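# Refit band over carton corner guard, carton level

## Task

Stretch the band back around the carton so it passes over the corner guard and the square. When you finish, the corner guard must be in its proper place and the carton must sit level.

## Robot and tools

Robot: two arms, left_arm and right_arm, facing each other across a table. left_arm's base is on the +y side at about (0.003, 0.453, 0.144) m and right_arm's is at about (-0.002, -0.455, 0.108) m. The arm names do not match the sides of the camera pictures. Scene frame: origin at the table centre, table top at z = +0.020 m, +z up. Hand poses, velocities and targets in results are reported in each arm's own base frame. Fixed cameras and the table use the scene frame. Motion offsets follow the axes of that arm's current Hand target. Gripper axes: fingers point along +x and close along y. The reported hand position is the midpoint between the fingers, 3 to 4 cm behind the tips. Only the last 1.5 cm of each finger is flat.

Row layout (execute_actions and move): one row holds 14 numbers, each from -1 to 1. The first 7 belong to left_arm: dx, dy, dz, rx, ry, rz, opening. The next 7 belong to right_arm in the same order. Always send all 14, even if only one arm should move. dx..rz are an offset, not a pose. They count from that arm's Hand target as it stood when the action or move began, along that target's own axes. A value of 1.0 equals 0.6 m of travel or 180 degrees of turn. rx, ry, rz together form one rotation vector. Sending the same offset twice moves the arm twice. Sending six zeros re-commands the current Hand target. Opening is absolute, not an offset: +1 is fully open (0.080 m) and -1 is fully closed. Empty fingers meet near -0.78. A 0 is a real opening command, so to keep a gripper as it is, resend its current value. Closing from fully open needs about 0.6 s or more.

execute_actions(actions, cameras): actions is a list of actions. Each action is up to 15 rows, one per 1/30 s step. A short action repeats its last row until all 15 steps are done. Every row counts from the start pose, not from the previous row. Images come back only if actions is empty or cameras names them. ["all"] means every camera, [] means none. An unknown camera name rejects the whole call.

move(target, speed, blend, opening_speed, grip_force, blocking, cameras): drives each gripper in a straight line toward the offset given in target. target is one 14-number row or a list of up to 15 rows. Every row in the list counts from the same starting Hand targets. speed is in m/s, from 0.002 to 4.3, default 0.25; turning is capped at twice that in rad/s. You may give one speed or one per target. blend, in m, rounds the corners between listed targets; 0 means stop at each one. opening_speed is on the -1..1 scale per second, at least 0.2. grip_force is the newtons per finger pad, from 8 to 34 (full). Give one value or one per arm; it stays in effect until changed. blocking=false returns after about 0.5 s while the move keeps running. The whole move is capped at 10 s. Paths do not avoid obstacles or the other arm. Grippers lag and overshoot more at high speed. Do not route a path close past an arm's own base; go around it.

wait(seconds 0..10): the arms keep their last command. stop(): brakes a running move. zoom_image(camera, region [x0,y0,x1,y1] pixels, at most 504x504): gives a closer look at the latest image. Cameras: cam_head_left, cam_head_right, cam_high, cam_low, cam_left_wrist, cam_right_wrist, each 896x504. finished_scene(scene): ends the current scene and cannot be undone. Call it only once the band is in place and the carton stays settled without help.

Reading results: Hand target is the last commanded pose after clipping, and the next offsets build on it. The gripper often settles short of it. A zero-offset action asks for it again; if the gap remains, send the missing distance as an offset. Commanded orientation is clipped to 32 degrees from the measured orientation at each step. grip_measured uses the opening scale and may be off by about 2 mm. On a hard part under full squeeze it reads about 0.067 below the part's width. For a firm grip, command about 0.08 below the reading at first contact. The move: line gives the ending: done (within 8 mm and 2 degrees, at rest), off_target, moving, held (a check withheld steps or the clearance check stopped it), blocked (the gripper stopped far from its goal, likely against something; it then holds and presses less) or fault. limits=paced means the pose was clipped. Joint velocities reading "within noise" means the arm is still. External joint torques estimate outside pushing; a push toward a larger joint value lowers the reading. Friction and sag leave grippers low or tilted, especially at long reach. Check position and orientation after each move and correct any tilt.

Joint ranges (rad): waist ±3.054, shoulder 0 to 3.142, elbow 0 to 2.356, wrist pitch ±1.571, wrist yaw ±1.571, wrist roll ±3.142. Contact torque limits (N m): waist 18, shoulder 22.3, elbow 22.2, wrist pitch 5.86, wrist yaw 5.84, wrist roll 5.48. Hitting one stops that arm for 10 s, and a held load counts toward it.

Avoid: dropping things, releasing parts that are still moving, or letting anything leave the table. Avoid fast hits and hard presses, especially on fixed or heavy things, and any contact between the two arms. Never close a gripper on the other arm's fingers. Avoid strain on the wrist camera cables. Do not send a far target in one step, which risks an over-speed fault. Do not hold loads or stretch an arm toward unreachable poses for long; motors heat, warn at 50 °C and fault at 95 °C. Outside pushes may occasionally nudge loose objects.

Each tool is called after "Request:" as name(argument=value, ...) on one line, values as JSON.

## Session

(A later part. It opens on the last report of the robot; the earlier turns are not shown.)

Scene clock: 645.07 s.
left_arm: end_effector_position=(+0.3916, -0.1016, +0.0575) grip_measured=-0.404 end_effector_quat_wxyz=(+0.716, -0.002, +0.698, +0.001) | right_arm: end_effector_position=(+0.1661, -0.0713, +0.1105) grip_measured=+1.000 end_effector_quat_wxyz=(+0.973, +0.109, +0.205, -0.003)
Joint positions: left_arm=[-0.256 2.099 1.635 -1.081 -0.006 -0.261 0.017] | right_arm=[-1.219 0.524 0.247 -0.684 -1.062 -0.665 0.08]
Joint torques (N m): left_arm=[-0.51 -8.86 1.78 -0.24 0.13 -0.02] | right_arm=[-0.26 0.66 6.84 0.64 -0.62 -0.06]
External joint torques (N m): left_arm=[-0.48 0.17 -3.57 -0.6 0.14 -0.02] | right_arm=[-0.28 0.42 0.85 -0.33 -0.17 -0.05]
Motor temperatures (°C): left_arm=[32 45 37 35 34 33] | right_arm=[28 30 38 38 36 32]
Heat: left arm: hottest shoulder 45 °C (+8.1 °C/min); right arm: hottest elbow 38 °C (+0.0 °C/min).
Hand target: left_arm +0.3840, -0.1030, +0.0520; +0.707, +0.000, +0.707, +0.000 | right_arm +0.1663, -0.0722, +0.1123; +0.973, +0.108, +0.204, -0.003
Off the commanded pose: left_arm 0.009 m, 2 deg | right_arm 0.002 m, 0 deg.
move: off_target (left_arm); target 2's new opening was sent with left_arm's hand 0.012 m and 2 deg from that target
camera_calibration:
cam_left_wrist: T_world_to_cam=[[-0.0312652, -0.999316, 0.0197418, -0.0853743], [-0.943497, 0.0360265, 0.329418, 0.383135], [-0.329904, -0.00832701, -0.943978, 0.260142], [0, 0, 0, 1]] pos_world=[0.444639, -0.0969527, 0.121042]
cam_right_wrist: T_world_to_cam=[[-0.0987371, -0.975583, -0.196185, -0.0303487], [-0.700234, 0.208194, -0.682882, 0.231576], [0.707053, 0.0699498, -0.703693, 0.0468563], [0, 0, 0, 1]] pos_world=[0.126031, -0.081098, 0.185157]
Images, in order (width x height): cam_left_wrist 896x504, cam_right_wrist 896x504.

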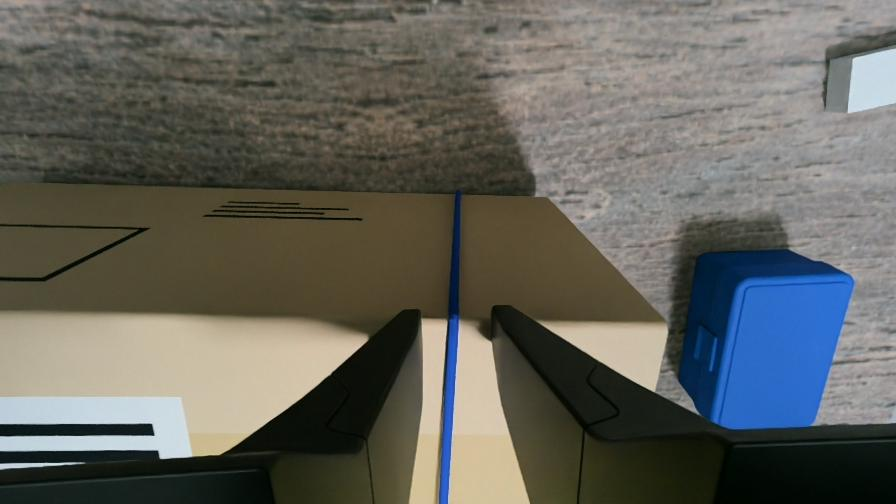

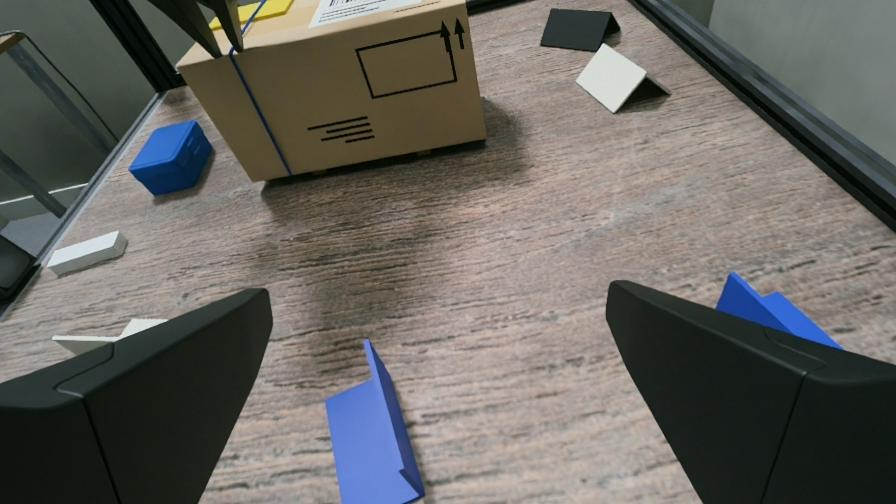

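Request:
move(target=[[-0.0833, 0, 0, 0, 0, 0, -0.4, 0, 0, 0, 0, 0, 0, 1.0], [-0.2133, 0.0217, -0.3067, 0, -0.2333, 0, -0.4, 0, 0, 0, 0, 0, 0, 1.0]], speed=[0.1, 0.25], blend=[0.02, 0], cameras=["cam_left_wrist", "cam_right_wrist", "cam_low"])

Request:
zoom_image(camera="cam_left_wrist", region=[360, 80, 680, 340])

Request:
zoom_image(camera="cam_right_wrist", region=[160, 0, 500, 200])

Request:
zoom_image(camera="cam_low", region=[360, 240, 500, 350])

Scene clock: 660.07 s.
left_arm: end_effector_position=(+0.2014, -0.0913, +0.1818) grip_measured=-0.403 end_effector_quat_wxyz=(+0.913, -0.001, +0.408, -0.001) | right_arm: end_effector_position=(+0.1661, -0.0713, +0.1105) grip_measured=+1.000 end_effector_quat_wxyz=(+0.973, +0.109, +0.205, -0.003)
Joint positions: left_arm=[-0.733 0.872 0.81 -0.92 -0.46 -0.591 0.017] | right_arm=[-1.219 0.524 0.247 -0.684 -1.062 -0.665 0.08]
Joint torques (N m): left_arm=[-0.28 -2.32 3.81 0.8 -0.39 -0.04] | right_arm=[-0.3 0.64 6.81 0.64 -0.62 -0.04]
External joint torques (N m): left_arm=[-0.28 -0.89 -2.32 -0.3 -0.14 -0.04] | right_arm=[-0.29 0.39 0.86 -0.32 -0.18 -0.03]
Heat: left arm: hottest shoulder 44 °C (+7.1 °C/min); right arm: hottest elbow 38 °C (+0.0 °C/min).
Hand target: left_arm +0.2001, -0.0901, +0.1802; +0.913, +0.000, +0.407, +0.000 | right_arm +0.1663, -0.0722, +0.1123; +0.973, +0.108, +0.204, -0.003
Off the commanded pose: left_arm 0.002 m, 0 deg | right_arm 0.002 m, 0 deg.
move: done
camera_calibration:
cam_left_wrist: T_world_to_cam=[[-0.0406538, -0.999149, -0.00693356, -0.0767788], [-0.932382, 0.0404299, -0.359205, 0.285802], [0.35918, -0.00813834, -0.933233, 0.174068], [0, 0, 0, 1]] pos_world=[0.200834, -0.0868518, 0.264575]
cam_right_wrist: T_world_to_cam=[[-0.0987371, -0.975583, -0.196185, -0.0303487], [-0.700234, 0.208194, -0.682882, 0.231576], [0.707053, 0.0699498, -0.703693, 0.0468563], [0, 0, 0, 1]] pos_world=[0.126031, -0.081098, 0.185157]
Images, in order (width x height): cam_low 896x504, cam_left_wrist 896x504, cam_right_wrist 896x504.

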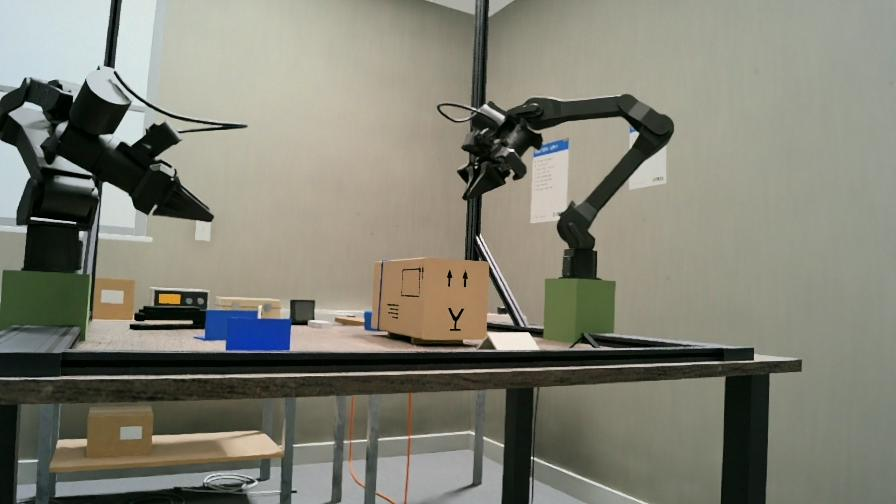

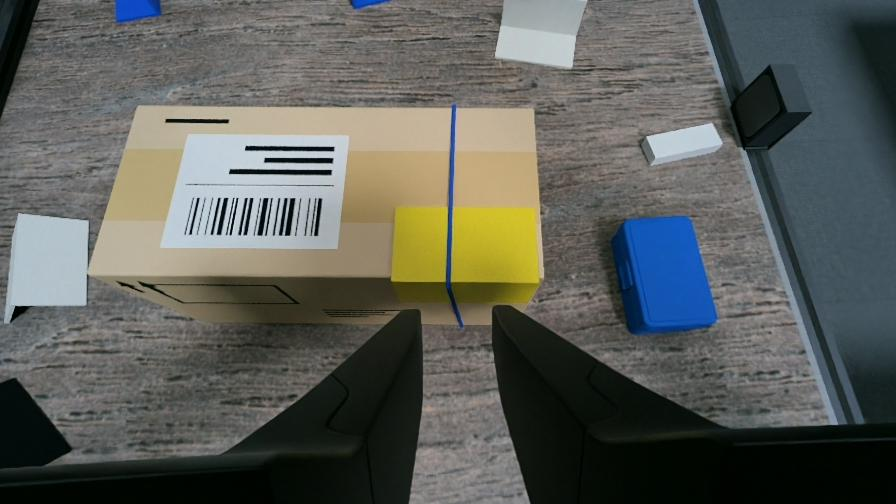

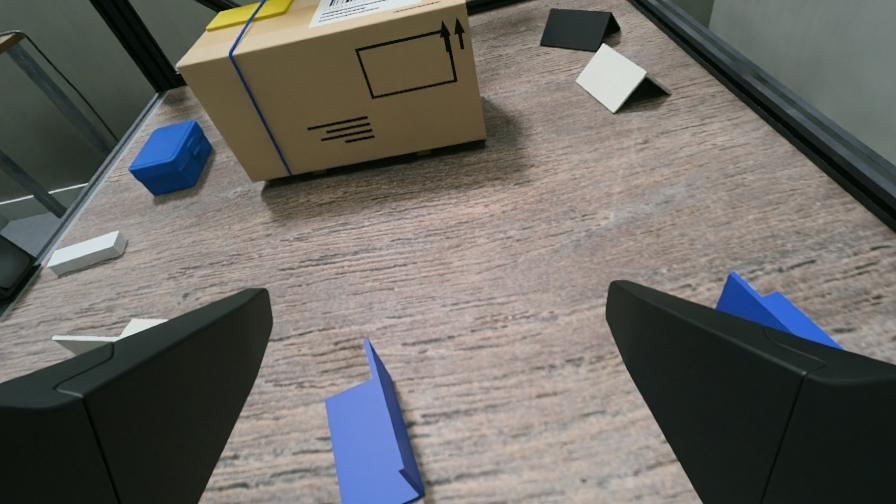

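Scaled by 1.575.

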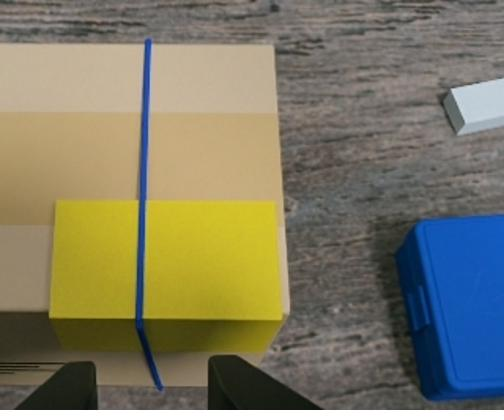

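Scaled by 1.482.

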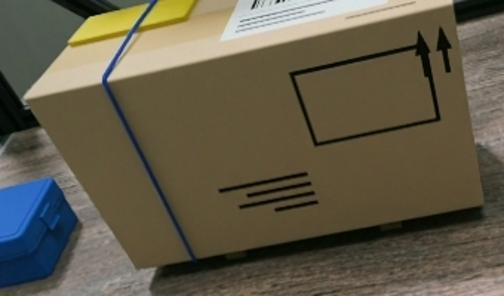

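Scaled by 3.600.

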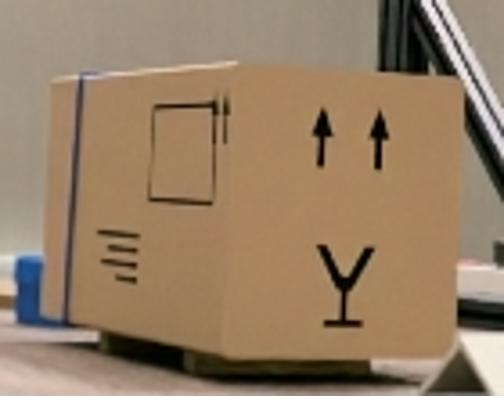

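Request:
move(target=[[0.212, -0.0023, 0.0108, 0.0186, 0.2333, -0.0071, -0.4, 0, 0, 0, 0, 0, 0, 1.0], [0.2533, -0.004, -0.0355, 0.0186, 0.2333, -0.0071, -0.4, 0, 0, 0, 0, 0, 0, 1.0]], speed=[0.2, 0.06], cameras=["cam_left_wrist"])

Scene clock: 693.20 s.
left_arm: end_effector_position=(+0.2890, -0.0923, +0.0587) grip_measured=-0.403 end_effector_quat_wxyz=(+0.712, +0.020, +0.701, -0.022) | right_arm: end_effector_position=(+0.1661, -0.0713, +0.1105) grip_measured=+1.000 end_effector_quat_wxyz=(+0.973, +0.109, +0.205, -0.003)
Joint positions: left_arm=[-0.309 1.735 1.143 -0.962 -0.001 -0.25 0.017] | right_arm=[-1.219 0.524 0.247 -0.684 -1.062 -0.665 0.08]
Joint torques (N m): left_arm=[-0.3 -5.16 2.53 0.45 -0.02 -0.03] | right_arm=[-0.29 0.65 6.86 0.64 -0.58 -0.05]
External joint torques (N m): left_arm=[-0.27 1.19 -2.6 0.11 -0.01 -0.03] | right_arm=[-0.28 0.44 0.89 -0.32 -0.14 -0.05]
Motor temperatures (°C): left_arm=[31 38 35 35 34 33] | right_arm=[28 29 38 38 36 32]
Heat: left arm: hottest shoulder 38 °C (-3.0 °C/min); right arm: hottest elbow 38 °C (+0.0 °C/min).
Hand target: left_arm +0.2857, -0.0924, +0.0528; +0.706, +0.022, +0.707, -0.021 | right_arm +0.1663, -0.0722, +0.1123; +0.973, +0.108, +0.204, -0.003
Off the commanded pose: left_arm 0.007 m, 1 deg | right_arm 0.002 m, 0 deg.
move: done
camera_calibration:
cam_left_wrist: T_world_to_cam=[[-0.0954109, -0.995189, 0.022242, -0.0605484], [-0.935553, 0.0972816, 0.339524, 0.288347], [-0.340055, 0.0115857, -0.940334, 0.232137], [0, 0, 0, 1]] pos_world=[0.342926, -0.0909975, 0.121732]
Images, in order (width x height): cam_left_wrist 896x504.

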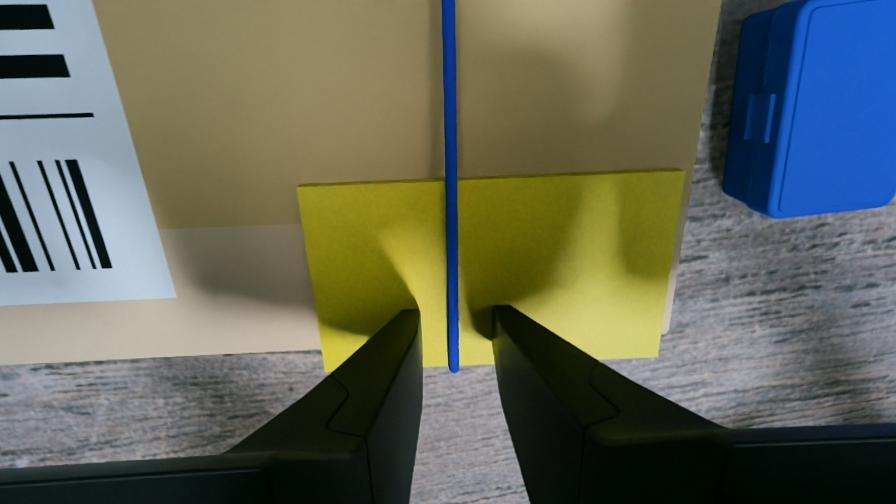

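Request:
move(target=[[0.005, 0, 0, 0, 0, 0, -0.4, 0, 0, 0, 0, 0, 0, 1.0], [0.005, 0, 0, 0, 0, 0, -1.0, 0, 0, 0, 0, 0, 0, 1.0]], speed=0.05, opening_speed=0.8, cameras=["cam_left_wrist"])

Request:
zoom_image(camera="cam_left_wrist", region=[320, 200, 600, 450])

Scene clock: 701.13 s.
left_arm: end_effector_position=(+0.2893, -0.0935, +0.0578) grip_measured=-0.764 end_effector_quat_wxyz=(+0.714, +0.021, +0.700, -0.024) | right_arm: end_effector_position=(+0.1661, -0.0713, +0.1105) grip_measured=+1.000 end_effector_quat_wxyz=(+0.973, +0.109, +0.205, -0.003)
Joint positions: left_arm=[-0.313 1.735 1.138 -0.954 -0.002 -0.25 0.001] | right_arm=[-1.219 0.524 0.247 -0.684 -1.062 -0.665 0.08]
Joint torques (N m): left_arm=[0.02 -4.78 2.17 0.69 0 -0.02] | right_arm=[-0.24 0.64 6.87 0.64 -0.6 -0.05]
External joint torques (N m): left_arm=[0.02 1.6 -3.01 0.33 0.02 -0.02] | right_arm=[-0.23 0.4 0.91 -0.33 -0.15 -0.05]
Heat: left arm: hottest shoulder 37 °C (-7.1 °C/min); right arm: hottest elbow 38 °C (+0.0 °C/min).
Hand target: left_arm +0.2858, -0.0924, +0.0498; +0.706, +0.022, +0.707, -0.021 | right_arm +0.1663, -0.0722, +0.1123; +0.973, +0.108, +0.204, -0.003
Off the commanded pose: left_arm 0.009 m, 1 deg | right_arm 0.002 m, 0 deg.
move: off_target (left_arm); target 2's new opening was sent with left_arm's hand 0.009 m and 1 deg from that target
camera_calibration:
cam_left_wrist: T_world_to_cam=[[-0.0988735, -0.994846, 0.0224857, -0.0606366], [-0.93677, 0.100677, 0.335151, 0.289993], [-0.335688, 0.0120736, -0.941896, 0.230135], [0, 0, 0, 1]] pos_world=[0.342914, -0.0922981, 0.120935]
Images, in order (width x height): cam_left_wrist 896x504.

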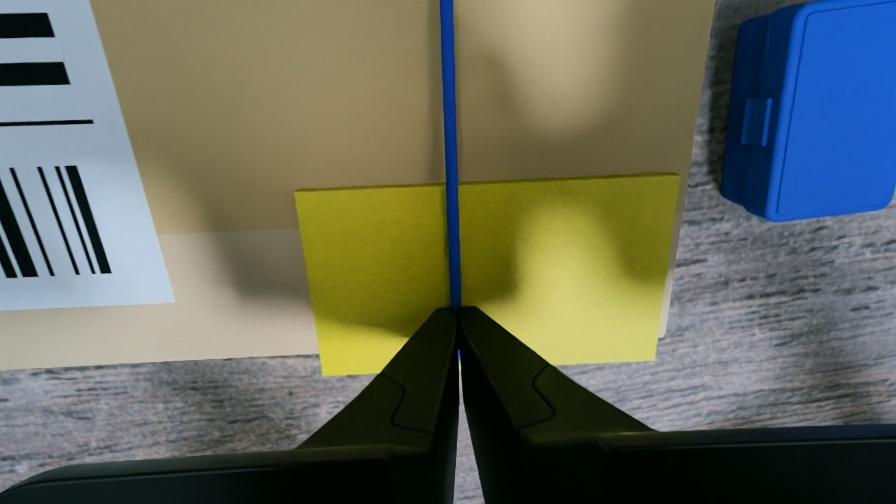

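Scaled by 1.800.

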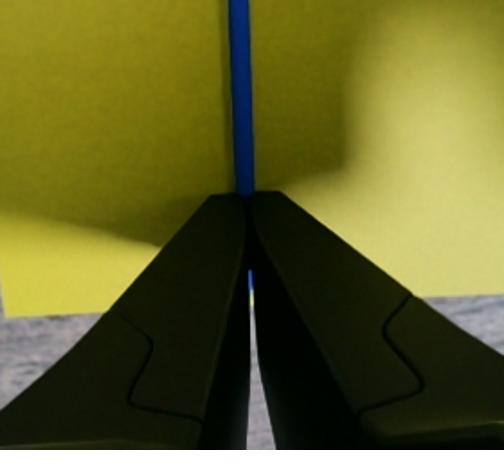

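Request:
move(target=[[-0.037, 0.0005, -0.003, 0, 0, 0, -1.0, 0, 0, 0, 0, 0, 0, 1.0], [-0.0545, -0.002, -0.0562, 0, 0, 0, -1.0, 0, 0, 0, 0, 0, 0, 1.0], [-0.0545, -0.0153, -0.0563, 0, 0, 0, -1.0, 0, 0, 0, 0, 0, 0, 1.0]], speed=0.08, blend=[0.005, 0.002, 0], cameras=["cam_left_wrist", "cam_right_wrist"])

Request:
zoom_image(camera="cam_left_wrist", region=[240, 0, 740, 340])

Scene clock: 718.40 s.
left_arm: end_effector_position=(+0.2594, -0.0994, +0.0810) grip_measured=-0.764 end_effector_quat_wxyz=(+0.711, +0.020, +0.703, -0.019) | right_arm: end_effector_position=(+0.1661, -0.0713, +0.1105) grip_measured=+1.000 end_effector_quat_wxyz=(+0.973, +0.109, +0.205, -0.003)
Joint positions: left_arm=[-0.369 1.619 1.106 -1.048 -0.006 -0.314 0.001] | right_arm=[-1.219 0.524 0.247 -0.684 -1.062 -0.665 0.08]
Joint torques (N m): left_arm=[-0.68 -7.58 2.46 -1 0.11 -0.04] | right_arm=[-0.24 0.66 6.84 0.64 -0.6 -0.05]
External joint torques (N m): left_arm=[-0.71 -1.91 -2.8 -1.33 0.14 -0.04] | right_arm=[-0.23 0.44 0.84 -0.34 -0.16 -0.04]
Heat: left arm: hottest shoulder 37 °C (-8.1 °C/min); right arm: hottest elbow 39 °C (+1.0 °C/min).
Hand target: left_arm +0.2515, -0.0995, +0.0826; +0.706, +0.022, +0.707, -0.021 | right_arm +0.1663, -0.0722, +0.1123; +0.973, +0.108, +0.204, -0.003
Off the commanded pose: left_arm 0.008 m, 1 deg | right_arm 0.002 m, 0 deg.
move: done
camera_calibration:
cam_left_wrist: T_world_to_cam=[[-0.0911074, -0.995701, 0.0167265, -0.0716199], [-0.934535, 0.0912888, 0.343964, 0.25263], [-0.344012, 0.0157062, -0.938834, 0.244379], [0, 0, 0, 1]] pos_world=[0.313636, -0.0982126, 0.143733]
cam_right_wrist: T_world_to_cam=[[-0.0987371, -0.975583, -0.196185, -0.0303487], [-0.700234, 0.208194, -0.682882, 0.231576], [0.707053, 0.0699498, -0.703693, 0.0468563], [0, 0, 0, 1]] pos_world=[0.126031, -0.081098, 0.185157]
Images, in order (width x height): cam_left_wrist 896x504, cam_right_wrist 896x504.

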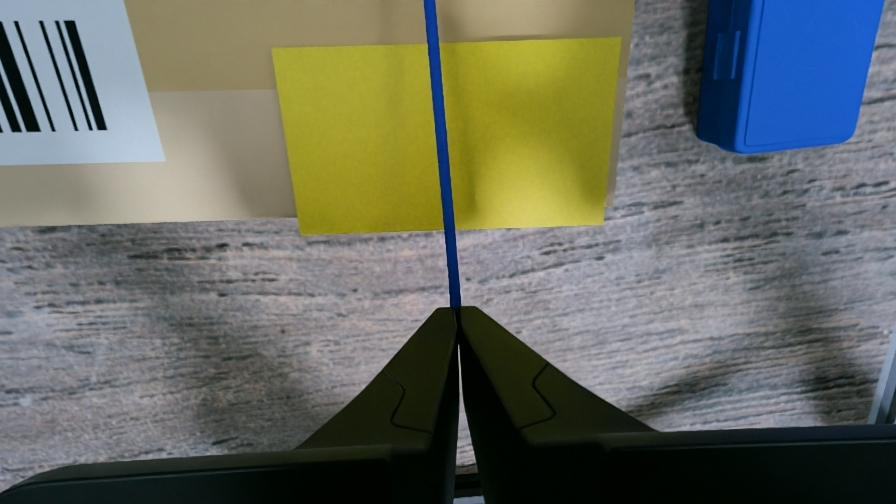

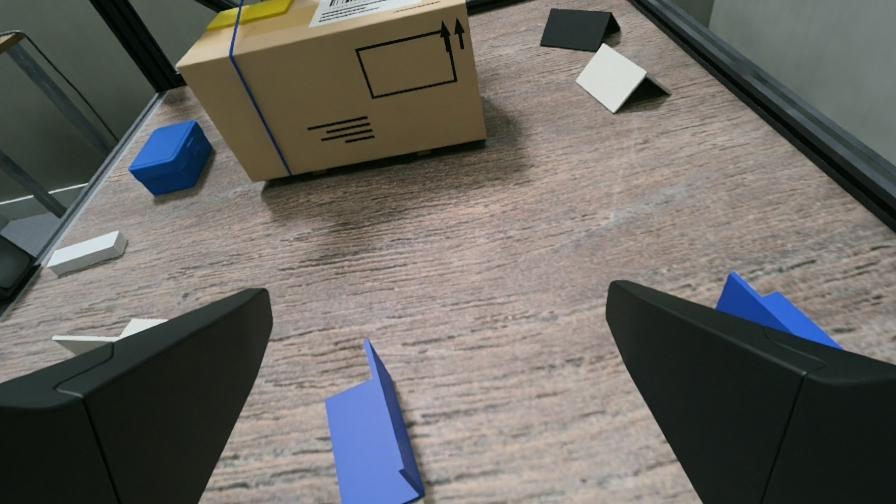

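Scaled by 1.008.

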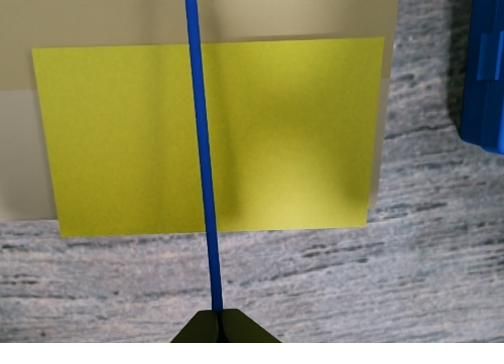

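Request:
move(target=[[0.0435, 0.0022, 0.0683, 0, 0, 0, -1.0, 0, 0, 0, 0, 0, 0, 1.0], [0.0435, 0.0022, 0.0683, 0, 0, 0, -0.4, 0, 0, 0, 0, 0, 0, 1.0]], speed=0.06, opening_speed=0.4, cameras=["cam_left_wrist"])

Scene clock: 730.53 s.
left_arm: end_effector_position=(+0.2901, -0.0983, +0.0589) grip_measured=-0.404 end_effector_quat_wxyz=(+0.708, +0.021, +0.706, -0.018) | right_arm: end_effector_position=(+0.1661, -0.0713, +0.1105) grip_measured=+1.000 end_effector_quat_wxyz=(+0.973, +0.109, +0.205, -0.003)
Joint positions: left_arm=[-0.329 1.757 1.169 -0.982 -0.005 -0.273 0.017] | right_arm=[-1.219 0.524 0.247 -0.684 -1.062 -0.665 0.08]
Joint torques (N m): left_arm=[-0.23 -4.8 5 0.38 0.09 0.08] | right_arm=[-0.21 0.62 6.83 0.65 -0.6 -0.05]
External joint torques (N m): left_arm=[-0.23 1.71 -0.15 0.06 0.11 0.08] | right_arm=[-0.2 0.37 0.87 -0.31 -0.16 -0.04]
Heat: left arm: hottest shoulder 39 °C (-2.0 °C/min); right arm: hottest elbow 39 °C (+1.0 °C/min).
Hand target: left_arm +0.2924, -0.1006, +0.0564; +0.706, +0.022, +0.707, -0.021 | right_arm +0.1663, -0.0722, +0.1123; +0.973, +0.108, +0.204, -0.003
Off the commanded pose: left_arm 0.004 m, 0 deg | right_arm 0.002 m, 0 deg.
move: done
camera_calibration:
cam_left_wrist: T_world_to_cam=[[-0.0917397, -0.995663, 0.0154384, -0.0671301], [-0.931557, 0.0912902, 0.35195, 0.287512], [-0.351833, 0.017906, -0.935892, 0.236439], [0, 0, 0, 1]] pos_world=[0.344863, -0.0973197, 0.121128]
Images, in order (width x height): cam_left_wrist 896x504.

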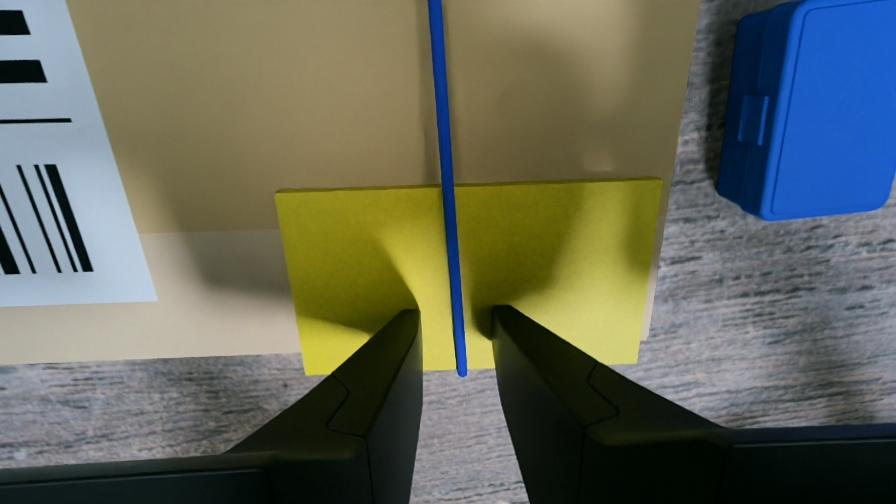

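Request:
move(target=[[-0.0833, 0, 0, 0, 0, 0, -0.4, 0, 0, 0, 0, 0, 0, 1.0], [-0.206, 0.0077, -0.1535, -0.0186, -0.2333, 0.0071, -0.4, 0, 0, 0, 0, 0, 0, 1.0]], speed=[0.1, 0.25], blend=[0.02, 0], cameras=["cam_left_wrist", "cam_right_wrist", "cam_low"])

Request:
zoom_image(camera="cam_left_wrist", region=[360, 80, 680, 340])

Request:
zoom_image(camera="cam_right_wrist", region=[160, 0, 500, 200])

Request:
zoom_image(camera="cam_low", region=[360, 240, 500, 350])

Scene clock: 740.50 s.
left_arm: end_effector_position=(+0.2023, -0.0918, +0.1817) grip_measured=-0.403 end_effector_quat_wxyz=(+0.913, -0.001, +0.408, -0.001) | right_arm: end_effector_position=(+0.1661, -0.0713, +0.1105) grip_measured=+1.000 end_effector_quat_wxyz=(+0.973, +0.109, +0.205, -0.003)
Joint positions: left_arm=[-0.731 0.876 0.811 -0.916 -0.459 -0.589 0.017] | right_arm=[-1.219 0.524 0.247 -0.684 -1.062 -0.665 0.08]
Joint torques (N m): left_arm=[-0.28 -2.3 3.81 0.8 -0.38 -0.02] | right_arm=[-0.26 0.63 6.8 0.64 -0.6 -0.04]
External joint torques (N m): left_arm=[-0.3 -0.82 -2.29 -0.28 -0.13 -0.02] | right_arm=[-0.25 0.39 0.82 -0.33 -0.16 -0.03]
Heat: left arm: hottest shoulder 38 °C (-1.0 °C/min); right arm: hottest elbow 39 °C (+1.0 °C/min).
Hand target: left_arm +0.2010, -0.0906, +0.1802; +0.913, +0.000, +0.407, +0.000 | right_arm +0.1663, -0.0722, +0.1123; +0.973, +0.108, +0.204, -0.003
Off the commanded pose: left_arm 0.002 m, 0 deg | right_arm 0.002 m, 0 deg.
move: done
camera_calibration:
cam_left_wrist: T_world_to_cam=[[-0.0408426, -0.999141, -0.00700089, -0.0771851], [-0.932407, 0.0406309, -0.35912, 0.286662], [0.359096, -0.0081397, -0.933265, 0.173766], [0, 0, 0, 1]] pos_world=[0.201734, -0.0873517, 0.264575]
cam_right_wrist: T_world_to_cam=[[-0.0987371, -0.975583, -0.196185, -0.0303487], [-0.700234, 0.208194, -0.682882, 0.231576], [0.707053, 0.0699498, -0.703693, 0.0468563], [0, 0, 0, 1]] pos_world=[0.126031, -0.081098, 0.185157]
Images, in order (width x height): cam_low 896x504, cam_left_wrist 896x504, cam_right_wrist 896x504.

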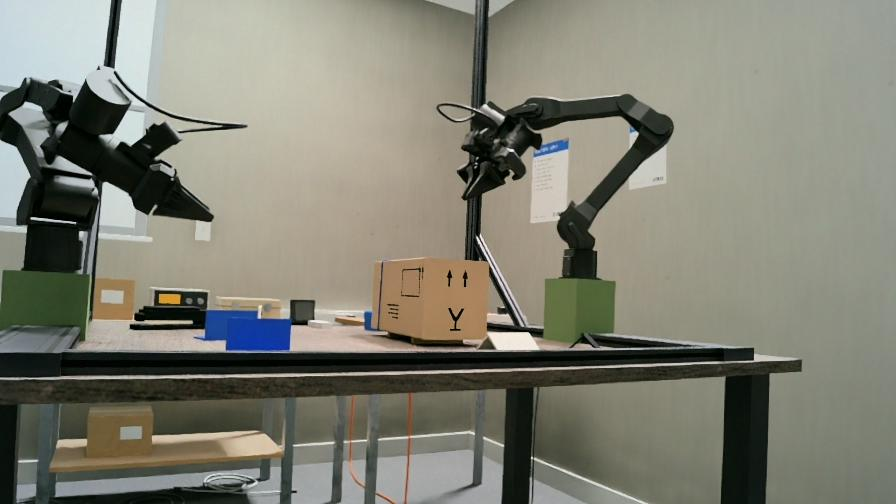

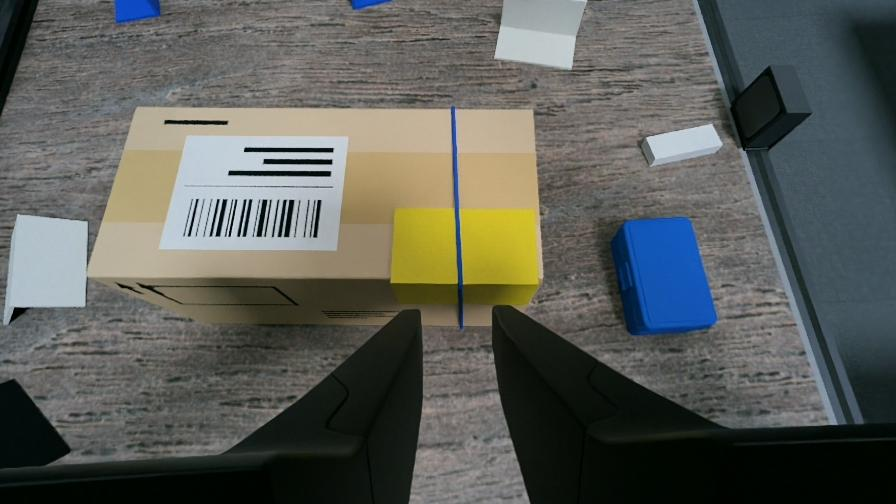

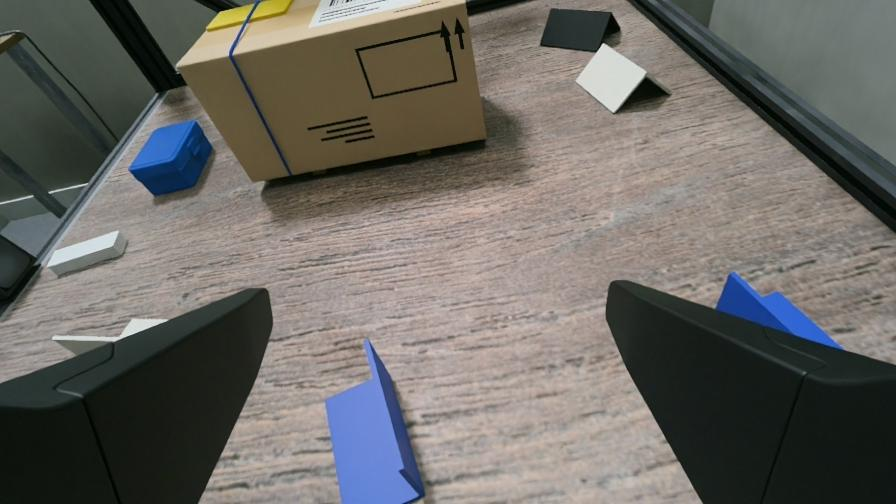

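Scaled by 1.575.

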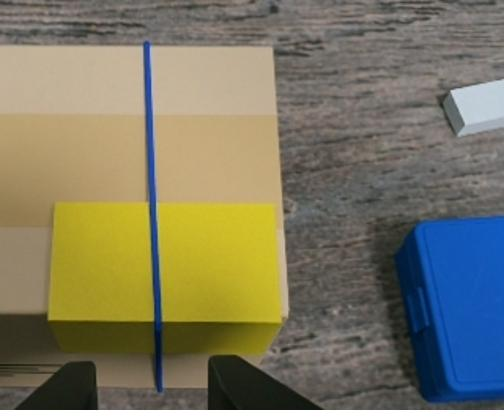

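Scaled by 1.482.

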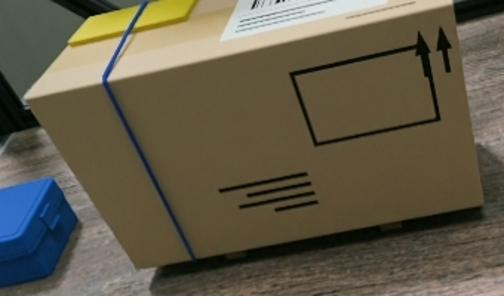

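Scaled by 3.600.

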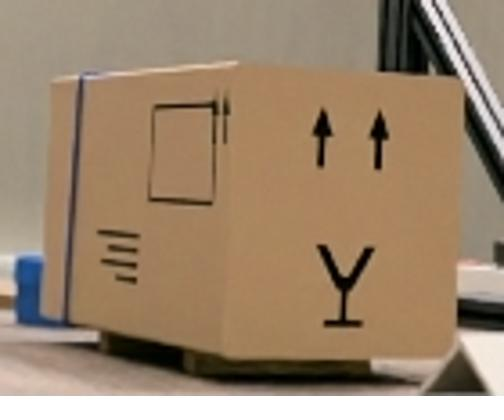

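Request:
finished_scene(scene=1)

The scene is finished: the task was done.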